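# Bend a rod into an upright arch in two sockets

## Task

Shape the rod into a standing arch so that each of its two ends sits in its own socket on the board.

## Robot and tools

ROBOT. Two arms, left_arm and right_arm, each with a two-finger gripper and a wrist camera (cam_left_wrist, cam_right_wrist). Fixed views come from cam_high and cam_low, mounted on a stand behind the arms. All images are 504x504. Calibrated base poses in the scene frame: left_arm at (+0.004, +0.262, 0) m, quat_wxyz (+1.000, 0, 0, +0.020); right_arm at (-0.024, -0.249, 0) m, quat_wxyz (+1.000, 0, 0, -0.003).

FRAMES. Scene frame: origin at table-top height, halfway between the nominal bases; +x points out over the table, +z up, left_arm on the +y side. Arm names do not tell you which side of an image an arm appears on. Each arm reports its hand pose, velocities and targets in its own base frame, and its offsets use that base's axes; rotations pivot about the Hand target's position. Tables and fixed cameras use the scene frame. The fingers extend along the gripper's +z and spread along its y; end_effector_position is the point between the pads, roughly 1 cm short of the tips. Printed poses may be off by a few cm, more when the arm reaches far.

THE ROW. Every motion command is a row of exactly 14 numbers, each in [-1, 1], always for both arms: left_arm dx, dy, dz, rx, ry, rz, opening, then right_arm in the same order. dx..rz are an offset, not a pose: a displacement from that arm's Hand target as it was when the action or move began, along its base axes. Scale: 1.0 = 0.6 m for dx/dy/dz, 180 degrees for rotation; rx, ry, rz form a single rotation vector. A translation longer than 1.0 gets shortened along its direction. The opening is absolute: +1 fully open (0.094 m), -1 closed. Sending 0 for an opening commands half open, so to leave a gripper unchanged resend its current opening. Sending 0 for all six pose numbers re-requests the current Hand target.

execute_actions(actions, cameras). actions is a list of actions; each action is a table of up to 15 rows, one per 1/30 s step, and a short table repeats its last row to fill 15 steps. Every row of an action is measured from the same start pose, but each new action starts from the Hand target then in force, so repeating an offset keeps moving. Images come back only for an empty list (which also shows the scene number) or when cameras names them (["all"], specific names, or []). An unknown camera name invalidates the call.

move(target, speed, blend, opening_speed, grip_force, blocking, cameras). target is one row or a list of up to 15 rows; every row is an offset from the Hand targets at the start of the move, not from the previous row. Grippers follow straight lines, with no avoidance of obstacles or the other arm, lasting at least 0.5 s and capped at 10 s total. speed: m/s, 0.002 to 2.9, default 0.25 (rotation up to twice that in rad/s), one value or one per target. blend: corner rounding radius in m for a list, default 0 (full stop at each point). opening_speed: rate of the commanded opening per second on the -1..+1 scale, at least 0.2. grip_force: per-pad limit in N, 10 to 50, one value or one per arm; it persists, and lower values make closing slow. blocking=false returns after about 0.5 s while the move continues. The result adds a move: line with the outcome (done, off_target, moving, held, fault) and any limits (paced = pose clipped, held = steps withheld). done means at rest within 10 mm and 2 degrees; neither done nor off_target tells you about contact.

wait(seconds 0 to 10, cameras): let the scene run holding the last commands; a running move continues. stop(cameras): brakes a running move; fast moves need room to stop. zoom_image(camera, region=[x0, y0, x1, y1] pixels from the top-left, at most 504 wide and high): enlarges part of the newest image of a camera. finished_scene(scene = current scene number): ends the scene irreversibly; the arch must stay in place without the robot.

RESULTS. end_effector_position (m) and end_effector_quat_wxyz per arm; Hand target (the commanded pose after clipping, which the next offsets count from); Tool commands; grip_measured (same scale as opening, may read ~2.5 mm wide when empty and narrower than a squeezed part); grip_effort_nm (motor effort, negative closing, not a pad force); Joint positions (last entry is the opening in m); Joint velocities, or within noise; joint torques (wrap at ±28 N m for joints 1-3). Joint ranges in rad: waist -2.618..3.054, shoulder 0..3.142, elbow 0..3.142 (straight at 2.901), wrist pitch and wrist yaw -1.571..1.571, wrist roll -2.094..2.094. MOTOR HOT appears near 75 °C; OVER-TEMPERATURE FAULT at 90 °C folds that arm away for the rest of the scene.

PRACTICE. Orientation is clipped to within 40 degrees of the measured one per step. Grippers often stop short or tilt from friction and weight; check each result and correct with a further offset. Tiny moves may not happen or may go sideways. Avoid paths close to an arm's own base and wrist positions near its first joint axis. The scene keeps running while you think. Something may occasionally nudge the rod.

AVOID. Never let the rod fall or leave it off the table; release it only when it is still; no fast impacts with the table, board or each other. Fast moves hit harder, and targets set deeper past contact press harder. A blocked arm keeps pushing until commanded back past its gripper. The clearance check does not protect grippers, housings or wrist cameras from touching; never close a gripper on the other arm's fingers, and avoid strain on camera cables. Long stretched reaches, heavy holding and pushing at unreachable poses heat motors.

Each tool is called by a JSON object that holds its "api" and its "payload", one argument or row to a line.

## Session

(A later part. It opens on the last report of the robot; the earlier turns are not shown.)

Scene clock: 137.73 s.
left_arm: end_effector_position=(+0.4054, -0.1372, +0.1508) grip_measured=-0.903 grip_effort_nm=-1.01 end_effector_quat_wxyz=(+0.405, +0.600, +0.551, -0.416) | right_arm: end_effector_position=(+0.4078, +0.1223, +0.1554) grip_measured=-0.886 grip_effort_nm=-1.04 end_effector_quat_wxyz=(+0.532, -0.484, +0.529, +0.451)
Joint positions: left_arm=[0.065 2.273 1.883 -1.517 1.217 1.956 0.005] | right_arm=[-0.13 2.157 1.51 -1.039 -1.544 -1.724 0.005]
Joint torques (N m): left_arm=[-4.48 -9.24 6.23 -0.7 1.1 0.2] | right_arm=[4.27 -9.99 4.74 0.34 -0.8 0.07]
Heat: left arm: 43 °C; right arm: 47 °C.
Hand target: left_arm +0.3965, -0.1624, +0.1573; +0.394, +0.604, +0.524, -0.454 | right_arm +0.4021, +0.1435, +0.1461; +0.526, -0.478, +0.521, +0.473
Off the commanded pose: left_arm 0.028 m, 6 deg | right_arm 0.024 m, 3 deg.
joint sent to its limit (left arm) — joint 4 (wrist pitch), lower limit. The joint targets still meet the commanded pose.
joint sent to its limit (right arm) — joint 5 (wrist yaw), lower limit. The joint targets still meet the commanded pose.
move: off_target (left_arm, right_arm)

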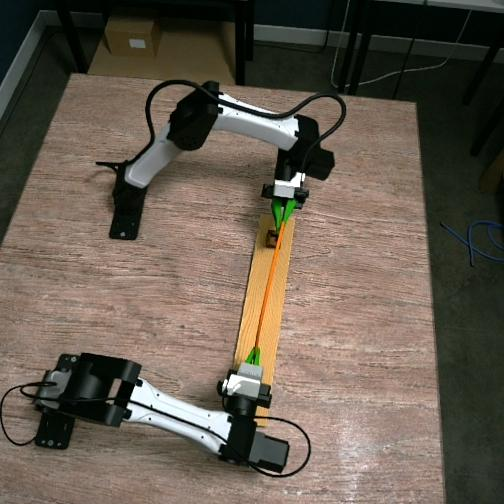

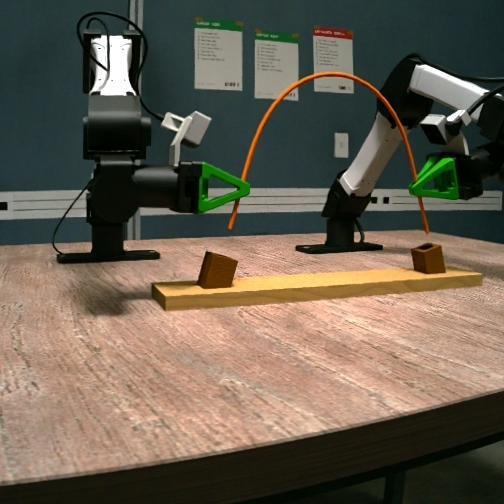

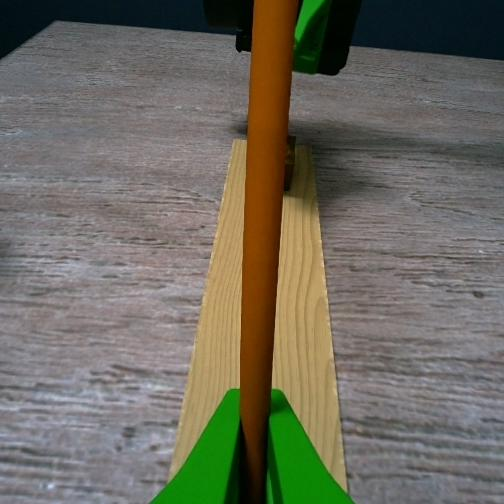

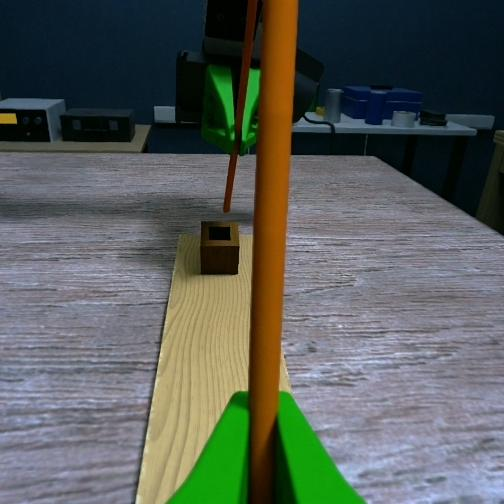

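{"api": "move", "payload": {
  "target": [-0.010,0.005,-0.026,0,0,0,-1,0,-0.012,-0.045,0,0,0,-1],
  "speed": 0.05,
  "cameras": ["all"]
}}

{"api": "zoom_image", "payload": {
  "camera": "cam_low",
  "region": [140, 180, 300, 320]
}}

{"api": "zoom_image", "payload": {
  "camera": "cam_low",
  "region": [340, 160, 500, 300]
}}

{"api": "zoom_image", "payload": {
  "camera": "cam_right_wrist",
  "region": [150, 100, 310, 300]
}}

{"api": "zoom_image", "payload": {
  "camera": "cam_left_wrist",
  "region": [220, 20, 380, 220]
}}

Scene clock: 142.03 s.
left_arm: end_effector_position=(+0.4020, -0.1374, +0.1392) grip_measured=-0.903 grip_effort_nm=-1.01 end_effector_quat_wxyz=(+0.406, +0.606, +0.542, -0.418) | right_arm: end_effector_position=(+0.4066, +0.1224, +0.1287) grip_measured=-0.886 grip_effort_nm=-1.04 end_effector_quat_wxyz=(+0.528, -0.475, +0.533, +0.460)
Joint positions: left_arm=[0.065 2.291 1.86 -1.518 1.217 2.012 0.005] | right_arm=[-0.13 2.213 1.478 -1.001 -1.551 -1.747 0.005]
Joint torques (N m): left_arm=[-3.9 -9.37 4.46 -0.75 1.04 0.21] | right_arm=[2.89 -10.21 4.6 0.25 -0.74 -0.17]
Heat: left arm: 43 °C; right arm: 47 °C.
Hand target: left_arm +0.3905, -0.1594, +0.1417; +0.394, +0.604, +0.524, -0.454 | right_arm +0.4021, +0.1363, +0.1190; +0.526, -0.478, +0.522, +0.473
Off the commanded pose: left_arm 0.025 m, 5 deg | right_arm 0.017 m, 2 deg.
joint sent to its limit (left arm) — joint 4 (wrist pitch), lower limit. The joint targets still meet the commanded pose.
joint sent to its limit (right arm) — joint 5 (wrist yaw), lower limit. The joint targets still meet the commanded pose.
move: off_target (left_arm, right_arm)

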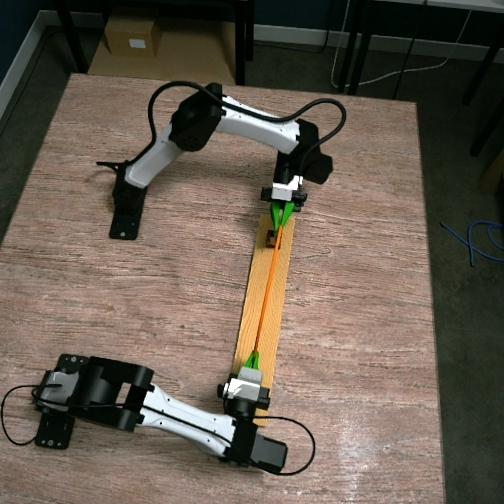

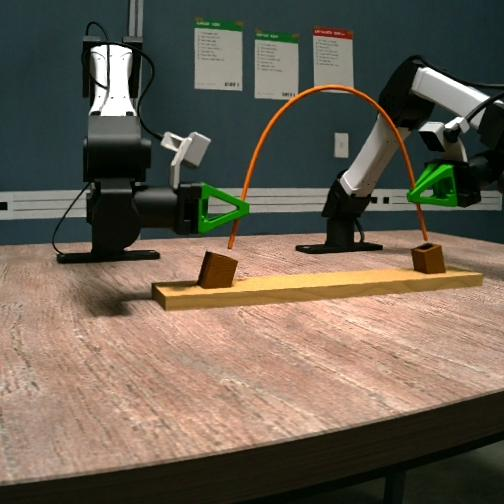

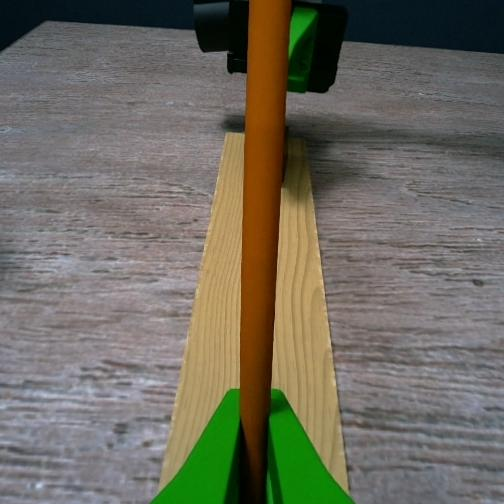

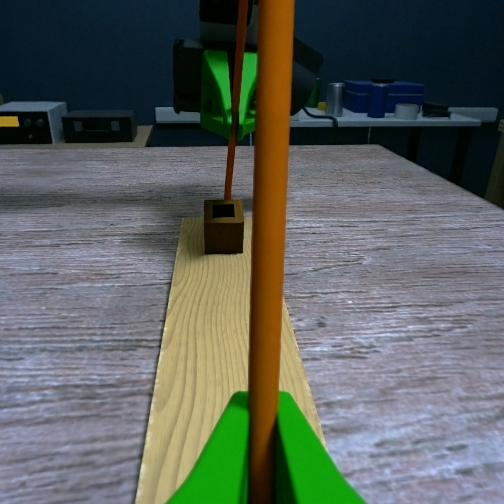

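Scaled by 3.150 from the camera's 504x504 image, which has a finer 720x720 frame.

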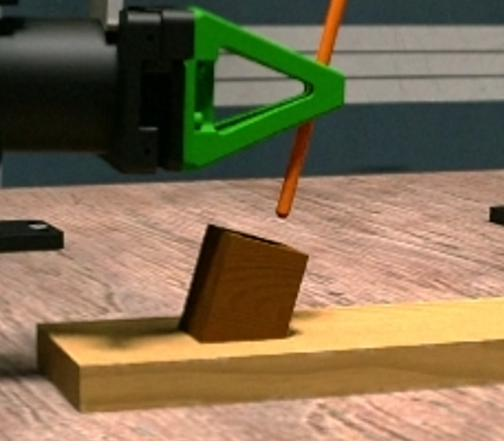

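Scaled by 3.150 from the camera's 504x504 image, which has a finer 720x720 frame.

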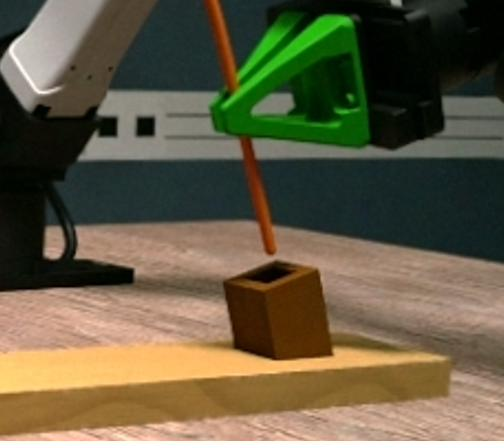

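Scaled by 2.520 from the camera's 504x504 image, which has a finer 720x720 frame.

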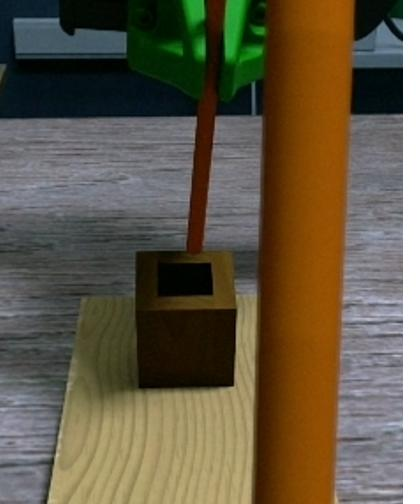

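Scaled by 2.520 from the camera's 504x504 image, which has a finer 720x720 frame.

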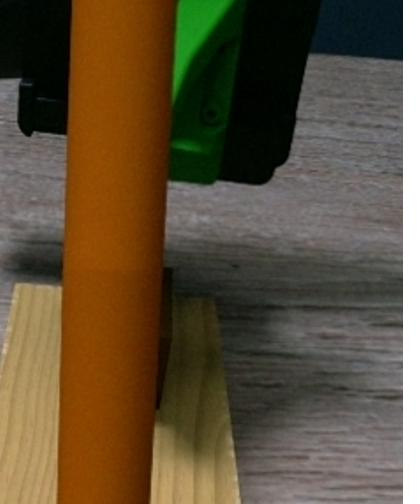

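{"api": "move", "payload": {
  "target": [-0.004,0.008,-0.036,0,0,0,-1,0,-0.014,-0.028,0,0,0,-1],
  "speed": 0.04,
  "cameras": ["all"]
}}

{"api": "zoom_image", "payload": {
  "camera": "cam_low",
  "region": [140, 180, 300, 320]
}}

{"api": "zoom_image", "payload": {
  "camera": "cam_low",
  "region": [340, 160, 500, 300]
}}

{"api": "zoom_image", "payload": {
  "camera": "cam_right_wrist",
  "region": [150, 100, 310, 300]
}}

{"api": "zoom_image", "payload": {
  "camera": "cam_left_wrist",
  "region": [220, 20, 380, 220]
}}

Scene clock: 147.73 s.
left_arm: end_effector_position=(+0.3975, -0.1377, +0.1184) grip_measured=-0.903 grip_effort_nm=-1.01 end_effector_quat_wxyz=(+0.401, +0.607, +0.536, -0.428) | right_arm: end_effector_position=(+0.4064, +0.1173, +0.1130) grip_measured=-0.886 grip_effort_nm=-1.04 end_effector_quat_wxyz=(+0.534, -0.475, +0.533, +0.453)
Joint positions: left_arm=[0.065 2.333 1.831 -1.518 1.217 2.074 0.005] | right_arm=[-0.143 2.248 1.465 -0.993 -1.551 -1.799 0.005]
Joint torques (N m): left_arm=[-2.92 -9.54 4.33 -0.8 0.95 0.21] | right_arm=[2.26 -9.95 4.68 0.11 -0.7 -0.15]
Heat: left arm: 43 °C; right arm: 47 °C.
Hand target: left_arm +0.3881, -0.1546, +0.1200; +0.394, +0.604, +0.524, -0.454 | right_arm +0.4021, +0.1278, +0.1023; +0.526, -0.478, +0.521, +0.472
Off the commanded pose: left_arm 0.019 m, 3 deg | right_arm 0.016 m, 3 deg.
joint sent to its limit (left arm) — joint 6 (wrist roll), upper limit. The joint targets still meet the commanded pose.
move: off_target (left_arm, right_arm)

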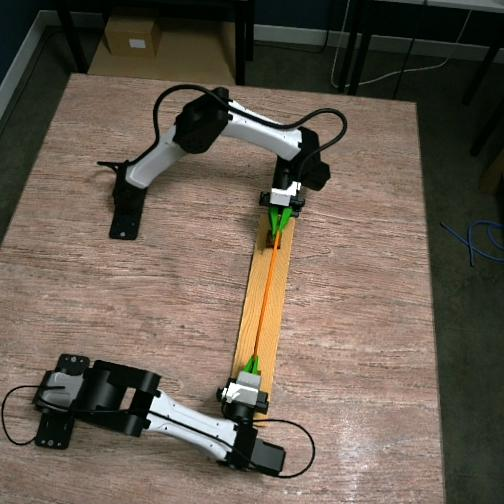

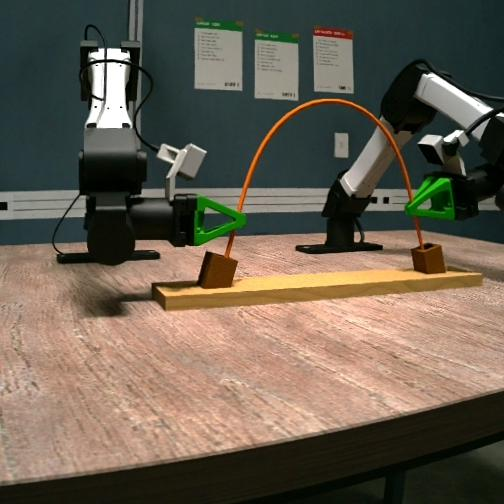

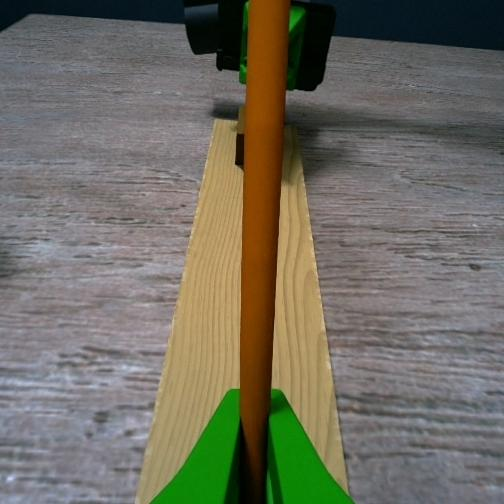

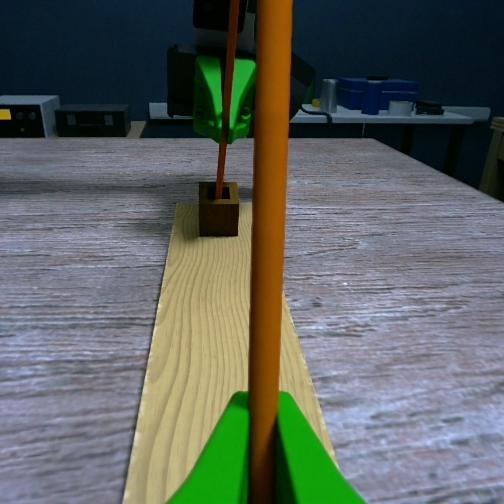

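Scaled by 3.150 from the camera's 504x504 image, which has a finer 720x720 frame.

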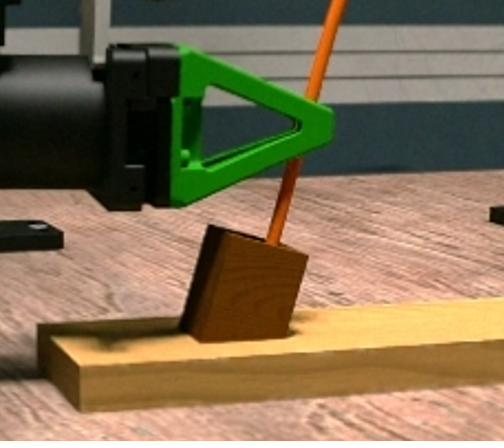

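Scaled by 3.150 from the camera's 504x504 image, which has a finer 720x720 frame.

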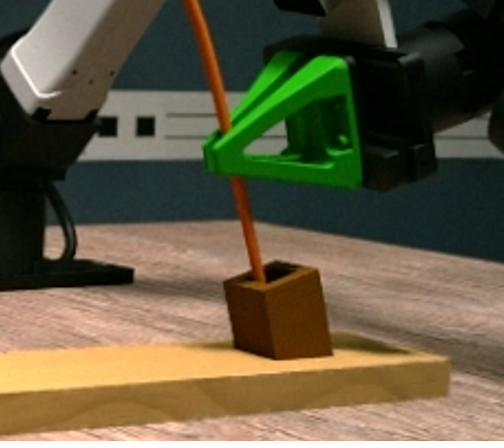

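Scaled by 2.520 from the camera's 504x504 image, which has a finer 720x720 frame.

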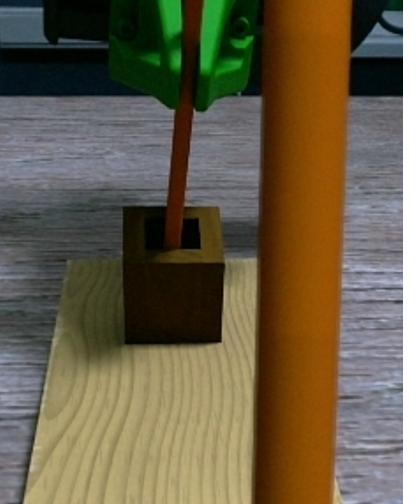

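Scaled by 2.520 from the camera's 504x504 image, which has a finer 720x720 frame.

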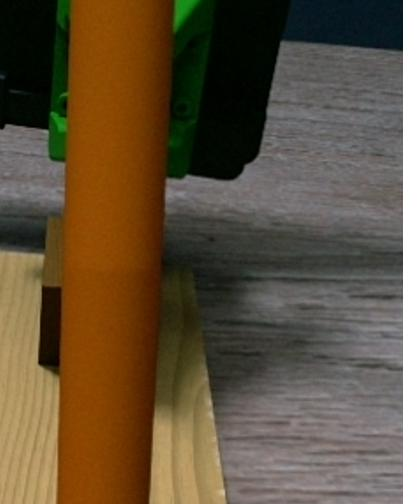

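{"api": "zoom_image", "payload": {
  "camera": "cam_low",
  "region": [190, 235, 250, 295]
}}

{"api": "zoom_image", "payload": {
  "camera": "cam_high",
  "region": [220, 340, 290, 410]
}}

Scaled by 8.400 from the camera's 504x504 image, which has a finer 720x720 frame.

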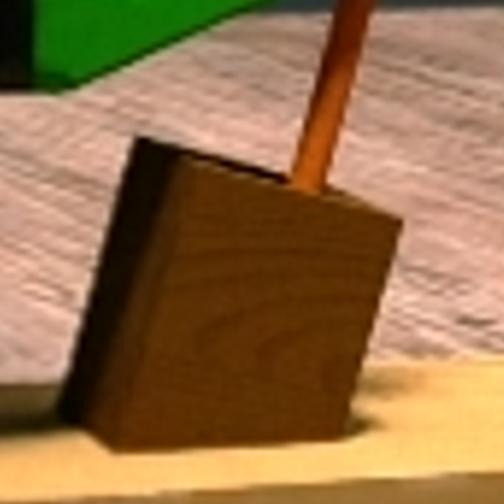

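Scaled by 7.200 from the camera's 504x504 image, which has a finer 720x720 frame.

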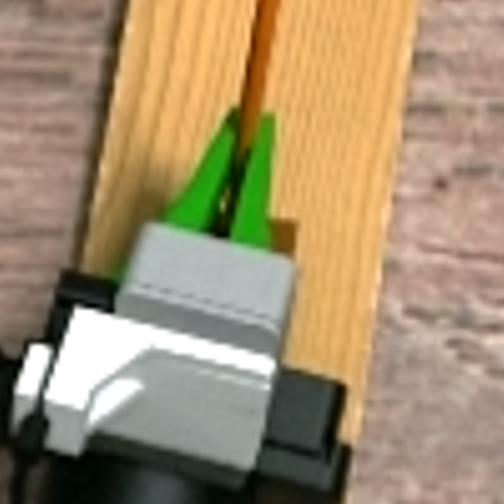

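{"api": "move", "payload": {
  "target": [0,0.006,0,0,0,0,-1,0.011,-0.005,0.003,0,0,0,-1],
  "speed": 0.04,
  "cameras": ["all"]
}}

{"api": "zoom_image", "payload": {
  "camera": "cam_low",
  "region": [190, 235, 250, 295]
}}

{"api": "zoom_image", "payload": {
  "camera": "cam_low",
  "region": [400, 220, 460, 280]
}}

{"api": "zoom_image", "payload": {
  "camera": "cam_left_wrist",
  "region": [200, 20, 360, 220]
}}

Scene clock: 154.30 s.
left_arm: end_effector_position=(+0.3973, -0.1376, +0.1181) grip_measured=-0.903 grip_effort_nm=-1.01 end_effector_quat_wxyz=(+0.401, +0.607, +0.537, -0.428) | right_arm: end_effector_position=(+0.4068, +0.1157, +0.1080) grip_measured=-0.886 grip_effort_nm=-1.04 end_effector_quat_wxyz=(+0.531, -0.470, +0.537, +0.456)
Joint positions: left_arm=[0.065 2.333 1.831 -1.518 1.216 2.074 0.005] | right_arm=[-0.147 2.262 1.465 -0.993 -1.551 -1.8 0.005]
Joint torques (N m): left_arm=[-2.19 -9.84 3.97 -0.8 0.91 0.21] | right_arm=[2.18 -9.91 7.65 0 -0.69 -0.08]
Heat: left arm: 42 °C; right arm: 46 °C.
Hand target: left_arm +0.3881, -0.1510, +0.1201; +0.394, +0.604, +0.524, -0.454 | right_arm +0.4087, +0.1249, +0.1040; +0.526, -0.478, +0.521, +0.473
Off the commanded pose: left_arm 0.016 m, 3 deg | right_arm 0.010 m, 3 deg.
joint sent to its limit (left arm) — joint 6 (wrist roll), upper limit. The joint targets still meet the commanded pose.
move: off_target (left_arm, right_arm)

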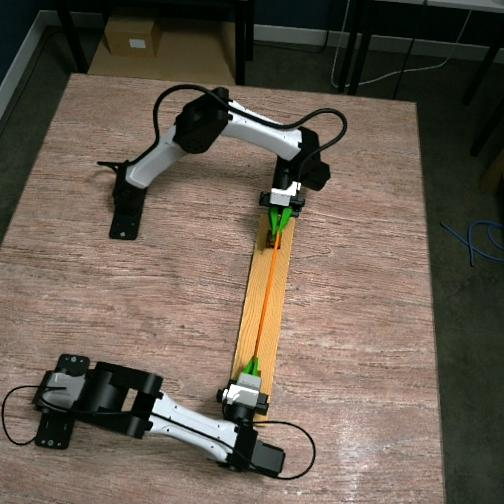

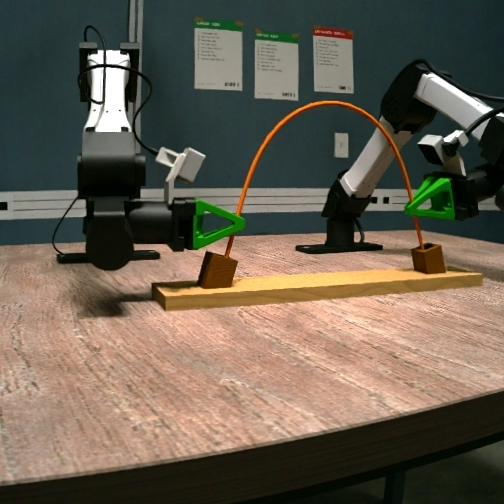

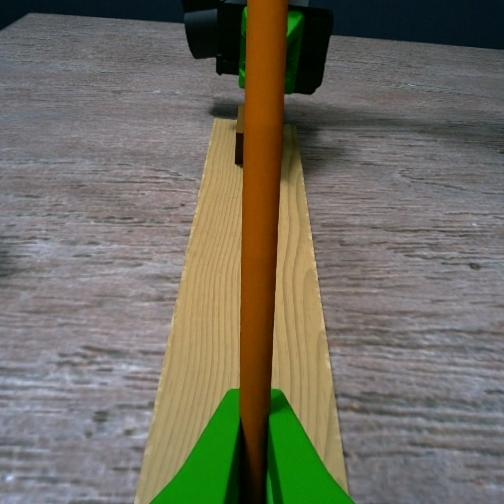

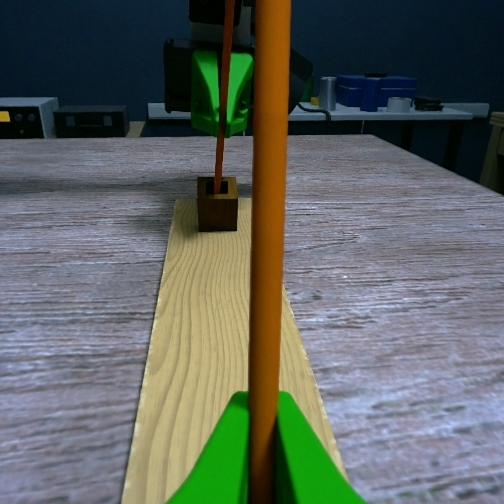

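Scaled by 8.400 from the camera's 504x504 image, which has a finer 720x720 frame.

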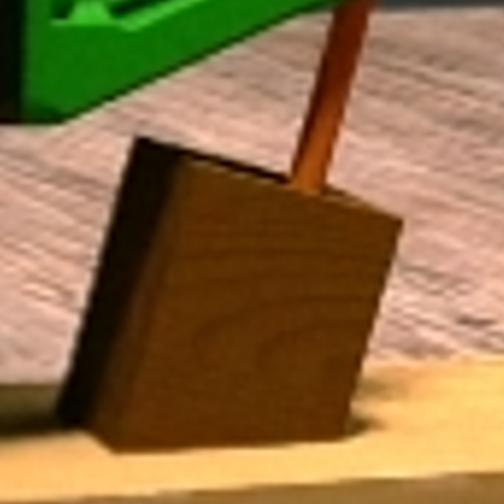

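Scaled by 8.400 from the camera's 504x504 image, which has a finer 720x720 frame.

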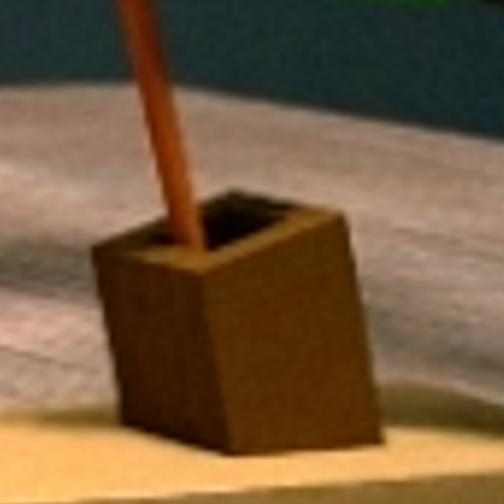

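Scaled by 2.520 from the camera's 504x504 image, which has a finer 720x720 frame.

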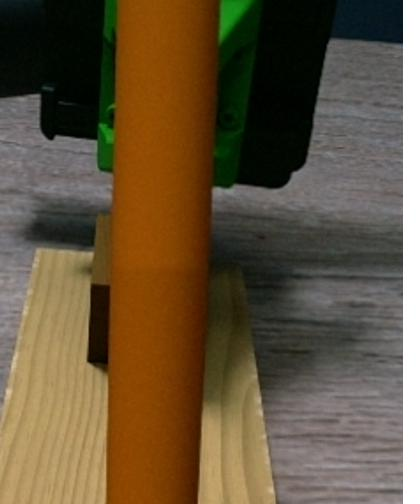

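{"api": "move", "payload": {
  "target": [0,0.009,-0.02,0,0,0,-1,0.003,-0.008,-0.018,0,0,0,-1],
  "speed": 0.03,
  "cameras": ["all"]
}}

{"api": "zoom_image", "payload": {
  "camera": "cam_low",
  "region": [180, 215, 260, 295]
}}

{"api": "zoom_image", "payload": {
  "camera": "cam_low",
  "region": [390, 200, 470, 280]
}}

{"api": "zoom_image", "payload": {
  "camera": "cam_left_wrist",
  "region": [200, 20, 360, 220]
}}

{"api": "zoom_image", "payload": {
  "camera": "cam_high",
  "region": [220, 340, 290, 410]
}}

Scene clock: 158.90 s.
left_arm: end_effector_position=(+0.3927, -0.1346, +0.1099) grip_measured=-0.903 grip_effort_nm=-1.01 end_effector_quat_wxyz=(+0.394, +0.603, +0.543, -0.432) | right_arm: end_effector_position=(+0.4075, +0.1122, +0.0974) grip_measured=-0.886 grip_effort_nm=-1.04 end_effector_quat_wxyz=(+0.531, -0.465, +0.542, +0.457)
Joint positions: left_arm=[0.072 2.333 1.797 -1.505 1.208 2.075 0.005] | right_arm=[-0.156 2.291 1.465 -0.993 -1.551 -1.818 0.005]
Joint torques (N m): left_arm=[-1.8 -9.16 4.12 -0.54 0.92 0.21] | right_arm=[1.98 -10.14 7.88 -0.01 -0.65 -0.18]
Heat: left arm: 42 °C; right arm: 47 °C.
Hand target: left_arm +0.3881, -0.1457, +0.1081; +0.394, +0.604, +0.524, -0.454 | right_arm +0.4105, +0.1200, +0.0933; +0.526, -0.478, +0.521, +0.472
Off the commanded pose: left_arm 0.012 m, 3 deg | right_arm 0.009 m, 3 deg.
joint sent to its limit (left arm) — joint 6 (wrist roll), upper limit. The joint targets still meet the commanded pose.
move: off_target (left_arm, right_arm)

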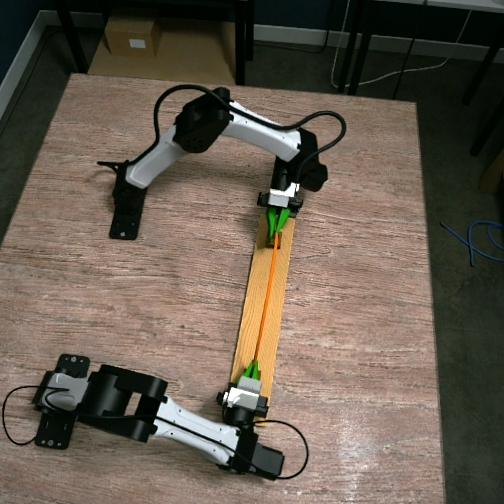

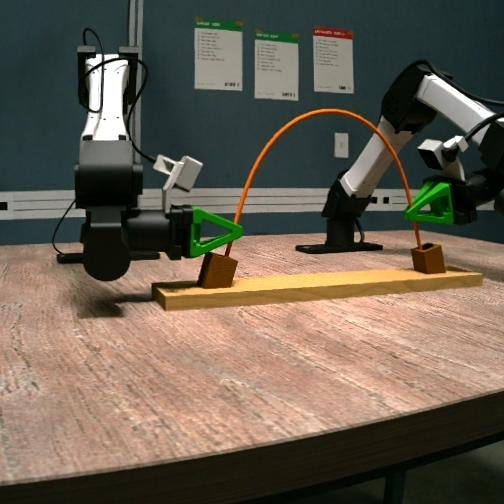

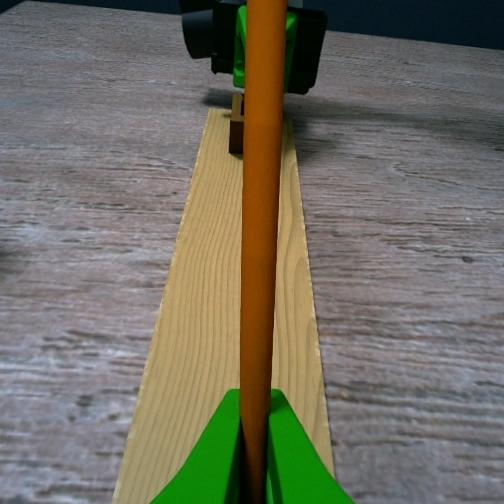

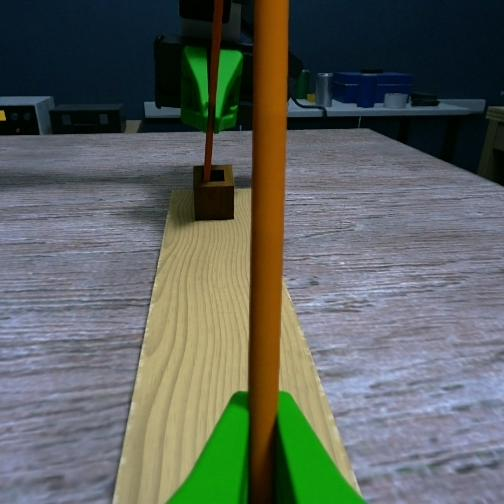

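Scaled by 6.300 from the camera's 504x504 image, which has a finer 720x720 frame.

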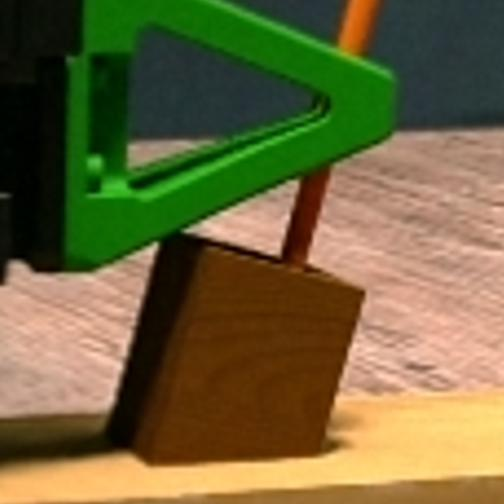

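Scaled by 6.300 from the camera's 504x504 image, which has a finer 720x720 frame.

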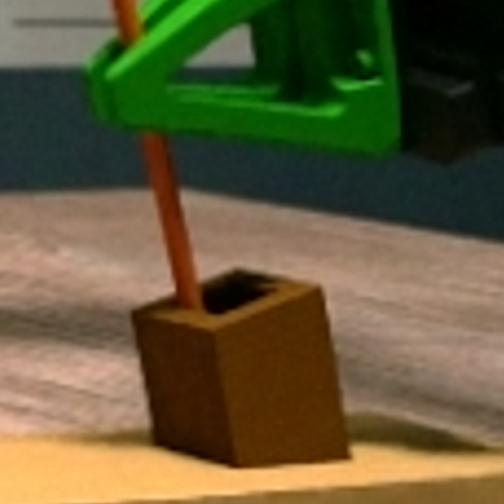

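Scaled by 2.520 from the camera's 504x504 image, which has a finer 720x720 frame.

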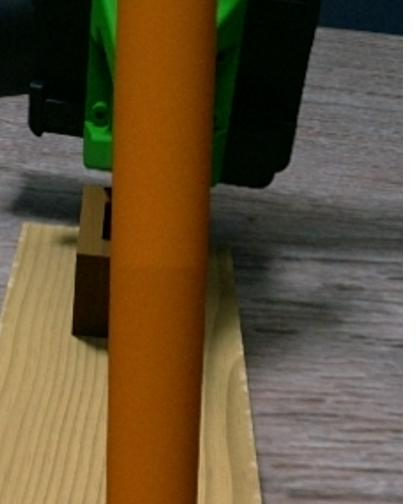

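Scaled by 7.200 from the camera's 504x504 image, which has a finer 720x720 frame.

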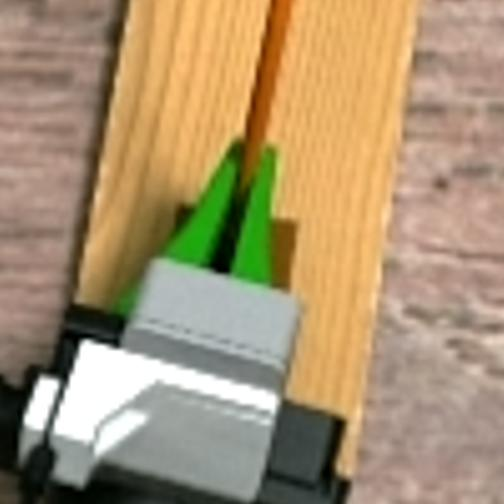

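{"api": "move", "payload": {
  "target": [0.009,0.012,-0.034,0,0,0,-1,0,-0.004,0,-0.083,0.0087,0,-1],
  "speed": 0.03,
  "cameras": ["all"]
}}

{"api": "zoom_image", "payload": {
  "camera": "cam_low",
  "region": [180, 215, 260, 295]
}}

{"api": "zoom_image", "payload": {
  "camera": "cam_low",
  "region": [390, 200, 470, 280]
}}

{"api": "zoom_image", "payload": {
  "camera": "cam_right_wrist",
  "region": [150, 90, 290, 230]
}}

Scene clock: 167.93 s.
left_arm: end_effector_position=(+0.3963, -0.1289, +0.0955) grip_measured=-0.903 grip_effort_nm=-1.01 end_effector_quat_wxyz=(+0.393, +0.597, +0.549, -0.432) | right_arm: end_effector_position=(+0.4105, +0.1080, +0.0870) grip_measured=-0.886 grip_effort_nm=-1.04 end_effector_quat_wxyz=(+0.465, -0.503, +0.590, +0.427)
Joint positions: left_arm=[0.086 2.365 1.792 -1.48 1.206 2.075 0.005] | right_arm=[-0.156 2.253 1.503 -0.984 -1.364 -1.7 0.005]
Joint torques (N m): left_arm=[-1.54 -8.54 3.9 -0.34 0.83 0.21] | right_arm=[2.58 -16.51 7.38 0.14 -0.05 0.1]
Heat: left arm: 41 °C; right arm: 48 °C.
Hand target: left_arm +0.3935, -0.1384, +0.0877; +0.394, +0.604, +0.524, -0.454 | right_arm +0.4105, +0.1176, +0.0933; +0.452, -0.535, +0.586, +0.407
Off the commanded pose: left_arm 0.013 m, 4 deg | right_arm 0.011 m, 5 deg.
joint sent to its limit (left arm) — joint 6 (wrist roll), upper limit. The joint targets still meet the commanded pose.
move: off_target (left_arm, right_arm)

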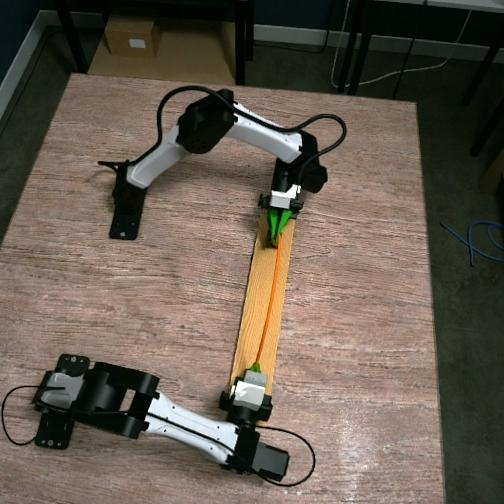

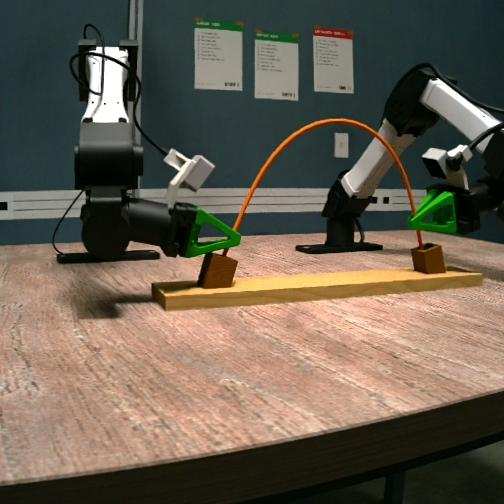

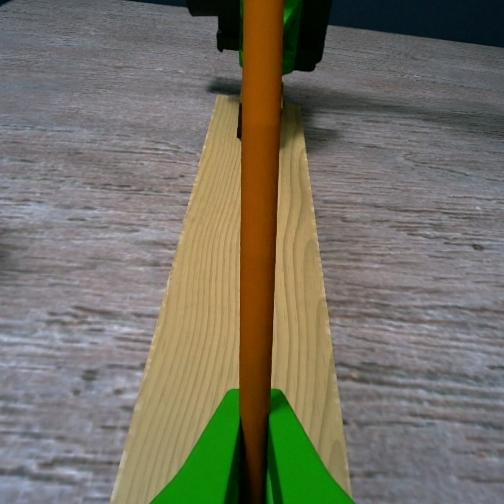

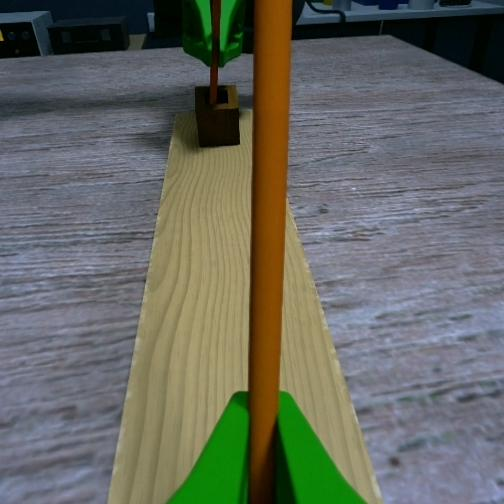

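Scaled by 6.300 from the camera's 504x504 image, which has a finer 720x720 frame.

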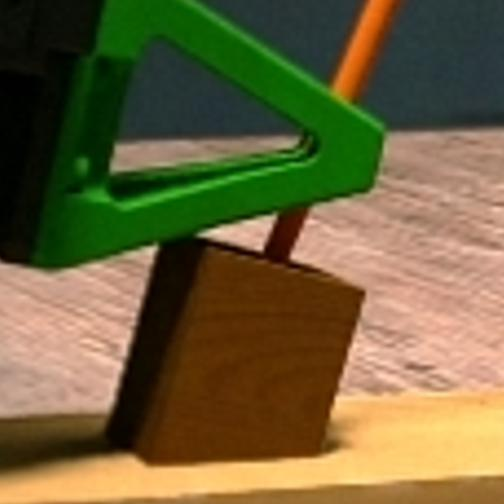

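Scaled by 6.300 from the camera's 504x504 image, which has a finer 720x720 frame.

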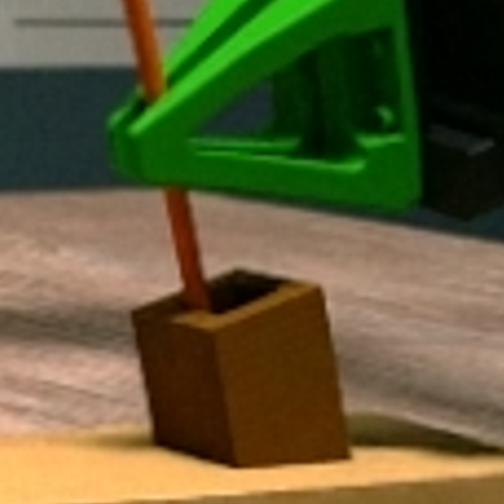

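Scaled by 3.600 from the camera's 504x504 image, which has a finer 720x720 frame.

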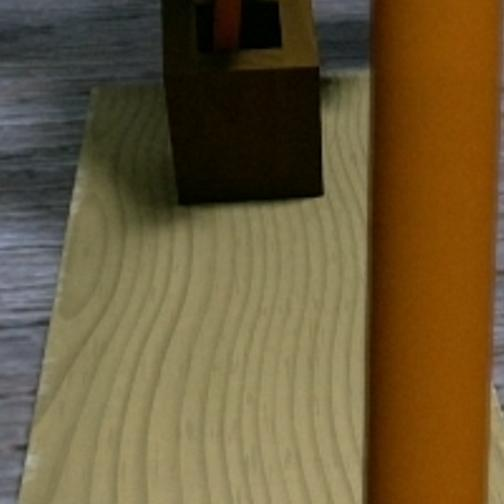

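{"api": "move", "payload": {
  "target": [0.003,0.008,-0.024,0,0,0,-1,0,-0.002,0,0,0,0,-1],
  "speed": 0.03,
  "cameras": ["cam_low","cam_right_wrist","cam_high"]
}}

{"api": "zoom_image", "payload": {
  "camera": "cam_low",
  "region": [180, 215, 260, 295]
}}

{"api": "zoom_image", "payload": {
  "camera": "cam_low",
  "region": [390, 200, 470, 280]
}}

Scene clock: 170.53 s.
left_arm: end_effector_position=(+0.3981, -0.1277, +0.0946) grip_measured=-0.903 grip_effort_nm=-1.01 end_effector_quat_wxyz=(+0.403, +0.583, +0.552, -0.440) | right_arm: end_effector_position=(+0.4104, +0.1080, +0.0870) grip_measured=-0.886 grip_effort_nm=-1.04 end_effector_quat_wxyz=(+0.465, -0.503, +0.590, +0.427)
Joint positions: left_arm=[0.094 2.375 1.783 -1.476 1.237 2.075 0.005] | right_arm=[-0.156 2.253 1.503 -0.984 -1.363 -1.7 0.005]
Joint torques (N m): left_arm=[-1.16 -7.53 3.32 0 0.42 0.2] | right_arm=[2.35 -16.43 7.5 0.08 -0.05 0.05]
Heat: left arm: 41 °C; right arm: 49 °C.
Hand target: left_arm +0.3953, -0.1336, +0.0733; +0.394, +0.604, +0.524, -0.454 | right_arm +0.4105, +0.1164, +0.0933; +0.452, -0.536, +0.586, +0.407
Off the commanded pose: left_arm 0.022 m, 4 deg | right_arm 0.011 m, 5 deg.
joint sent to its limit (left arm) — joint 6 (wrist roll), upper limit. The joint targets are off in orientation, not in position.
move: off_target (left_arm, right_arm)
Images, in order (width x height): cam_high 504x504, cam_low 504x504, cam_right_wrist 504x504.

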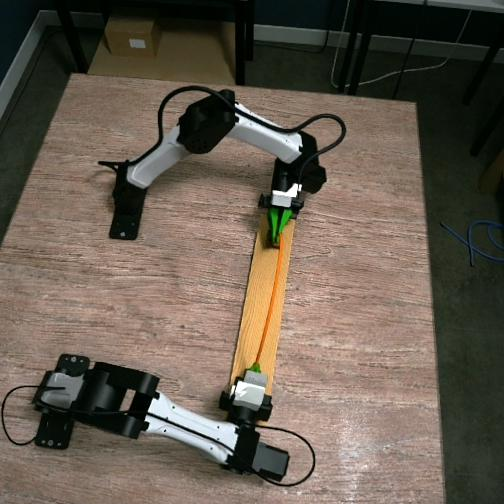

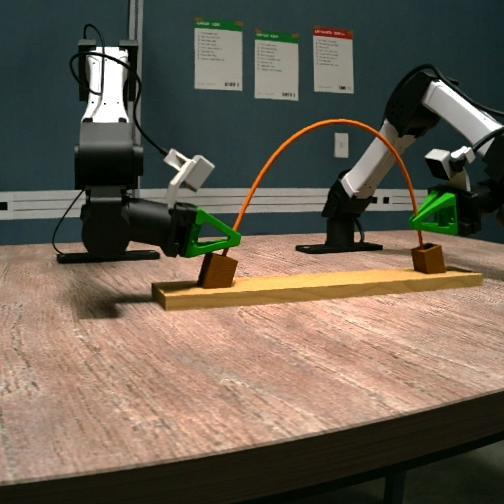

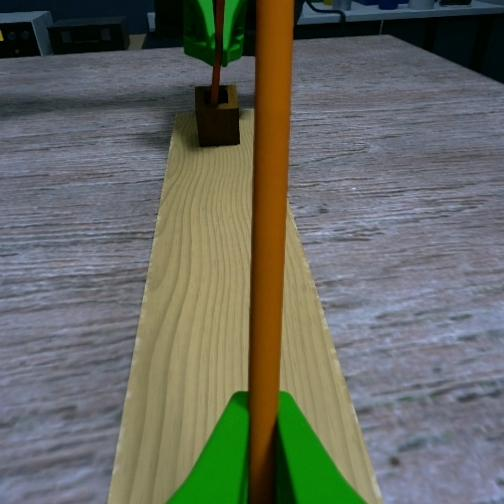

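Scaled by 6.300 from the camera's 504x504 image, which has a finer 720x720 frame.

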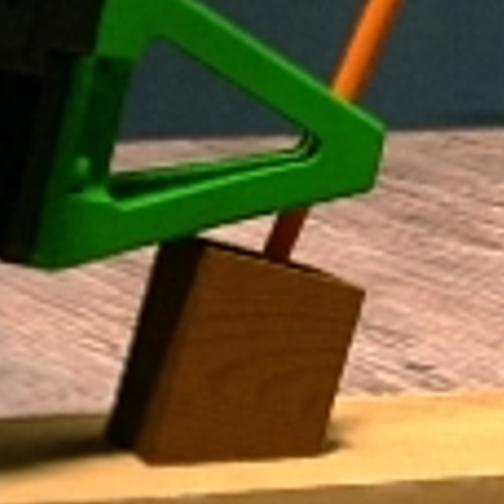

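Scaled by 6.300 from the camera's 504x504 image, which has a finer 720x720 frame.

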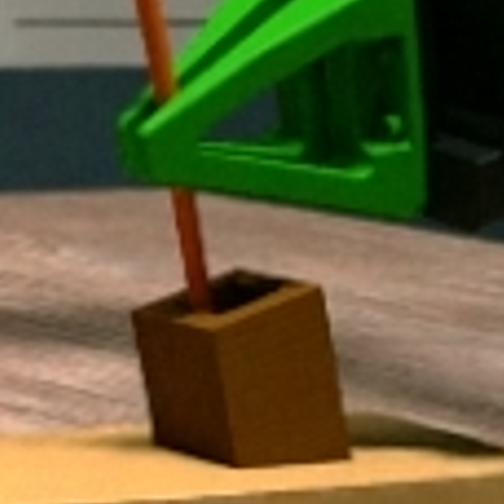

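{"api": "move", "payload": {
  "target": [0.004,0.01,0.03,0,0,0,-1,0,-0.008,-0.005,0,0,0,-1],
  "speed": 0.04,
  "cameras": ["all"]
}}

Scene clock: 181.27 s.
left_arm: end_effector_position=(+0.3989, -0.1238, +0.0966) grip_measured=-0.903 grip_effort_nm=-1.01 end_effector_quat_wxyz=(+0.401, +0.581, +0.556, -0.439) | right_arm: end_effector_position=(+0.4106, +0.1076, +0.0873) grip_measured=-0.886 grip_effort_nm=-1.04 end_effector_quat_wxyz=(+0.462, -0.507, +0.591, +0.424)
Joint positions: left_arm=[0.103 2.375 1.794 -1.493 1.23 2.075 0.005] | right_arm=[-0.156 2.253 1.511 -0.997 -1.353 -1.709 0.005]
Joint torques (N m): left_arm=[-0.79 -9.29 5.91 -0.46 0.44 0.21] | right_arm=[1.4 -15.21 7.47 -0.01 -0.13 -0.14]
Heat: left arm: 41 °C; right arm: 50 °C.
Hand target: left_arm +0.3977, -0.1277, +0.0912; +0.394, +0.604, +0.524, -0.454 | right_arm +0.4106, +0.1116, +0.0903; +0.452, -0.536, +0.585, +0.407
Off the commanded pose: left_arm 0.007 m, 5 deg | right_arm 0.005 m, 4 deg.
joint sent to its limit (left arm) — joint 6 (wrist roll), upper limit. The joint targets are off in orientation, not in position.
move: off_target (left_arm, right_arm)

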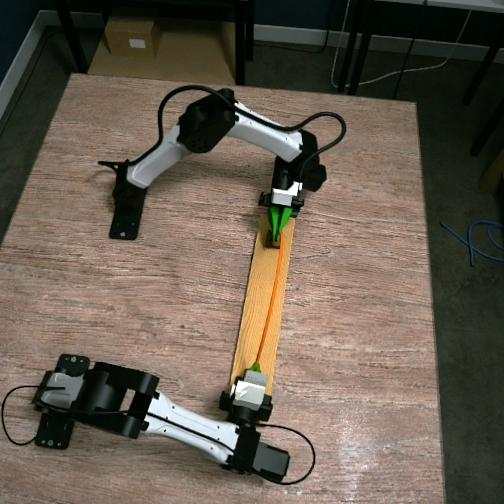

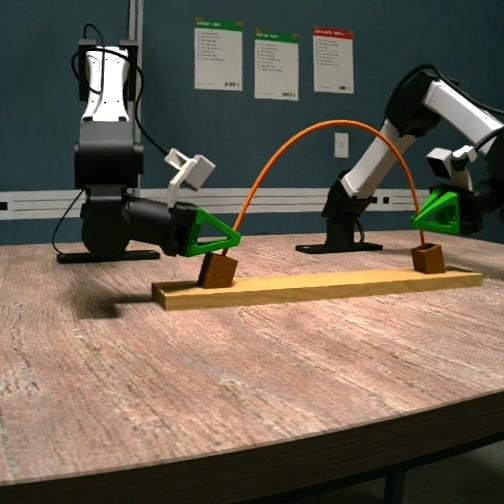

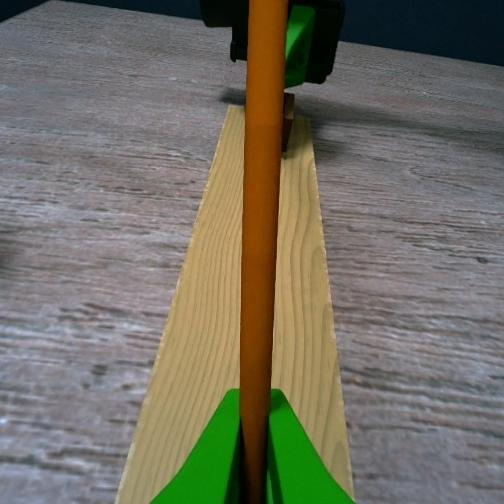

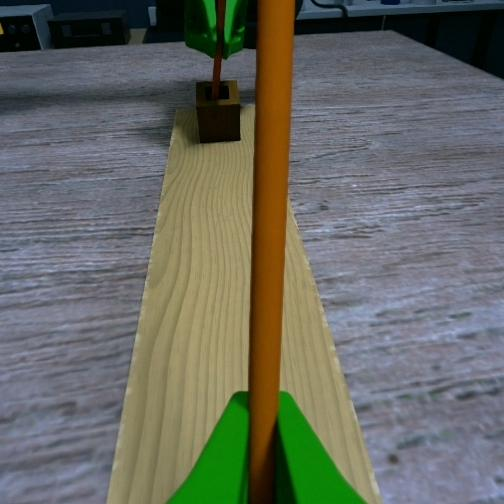

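{"api": "move", "payload": {
  "target": [0,0,0,0,0,0,-0.8,0,0,0,0,0,0,-0.78],
  "opening_speed": 0.2,
  "cameras": ["cam_low"]
}}

{"api": "zoom_image", "payload": {
  "camera": "cam_low",
  "region": [140, 90, 500, 320]
}}

Scene clock: 183.53 s.
left_arm: end_effector_position=(+0.3958, -0.1256, +0.0917) grip_measured=-0.801 grip_effort_nm=0.10 end_effector_quat_wxyz=(+0.389, +0.589, +0.556, -0.439) | right_arm: end_effector_position=(+0.4085, +0.1097, +0.0828) grip_measured=-0.782 grip_effort_nm=0.12 end_effector_quat_wxyz=(+0.452, -0.521, +0.592, +0.417)
Joint positions: left_arm=[0.095 2.379 1.794 -1.493 1.205 2.075 0.009] | right_arm=[-0.148 2.253 1.515 -1.006 -1.321 -1.725 0.01]
Joint torques (N m): left_arm=[-0.17 -9.58 6.11 -0.49 0.68 0.21] | right_arm=[0.79 -14.78 7.75 -0.1 -0.41 -0.12]
Heat: left arm: 41 °C; right arm: 51 °C.
Hand target: left_arm +0.3977, -0.1276, +0.0913; +0.394, +0.604, +0.524, -0.454 | right_arm +0.4105, +0.1116, +0.0903; +0.452, -0.535, +0.586, +0.407
Off the commanded pose: left_arm 0.003 m, 4 deg | right_arm 0.008 m, 2 deg.
joint sent to its limit (left arm) — joint 6 (wrist roll), upper limit. The joint targets are off in orientation, not in position.
move: off_target (left_arm)
Images, in order (width x height): cam_low 504x504.

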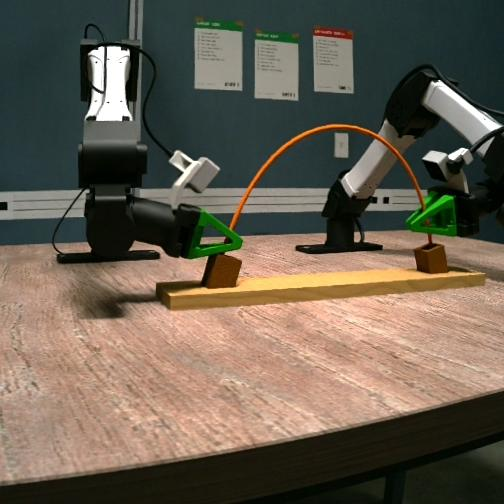

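Scaled by 1.400 from the camera's 504x504 image, which has a finer 720x720 frame.

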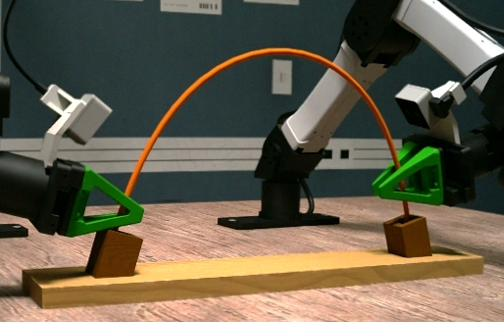

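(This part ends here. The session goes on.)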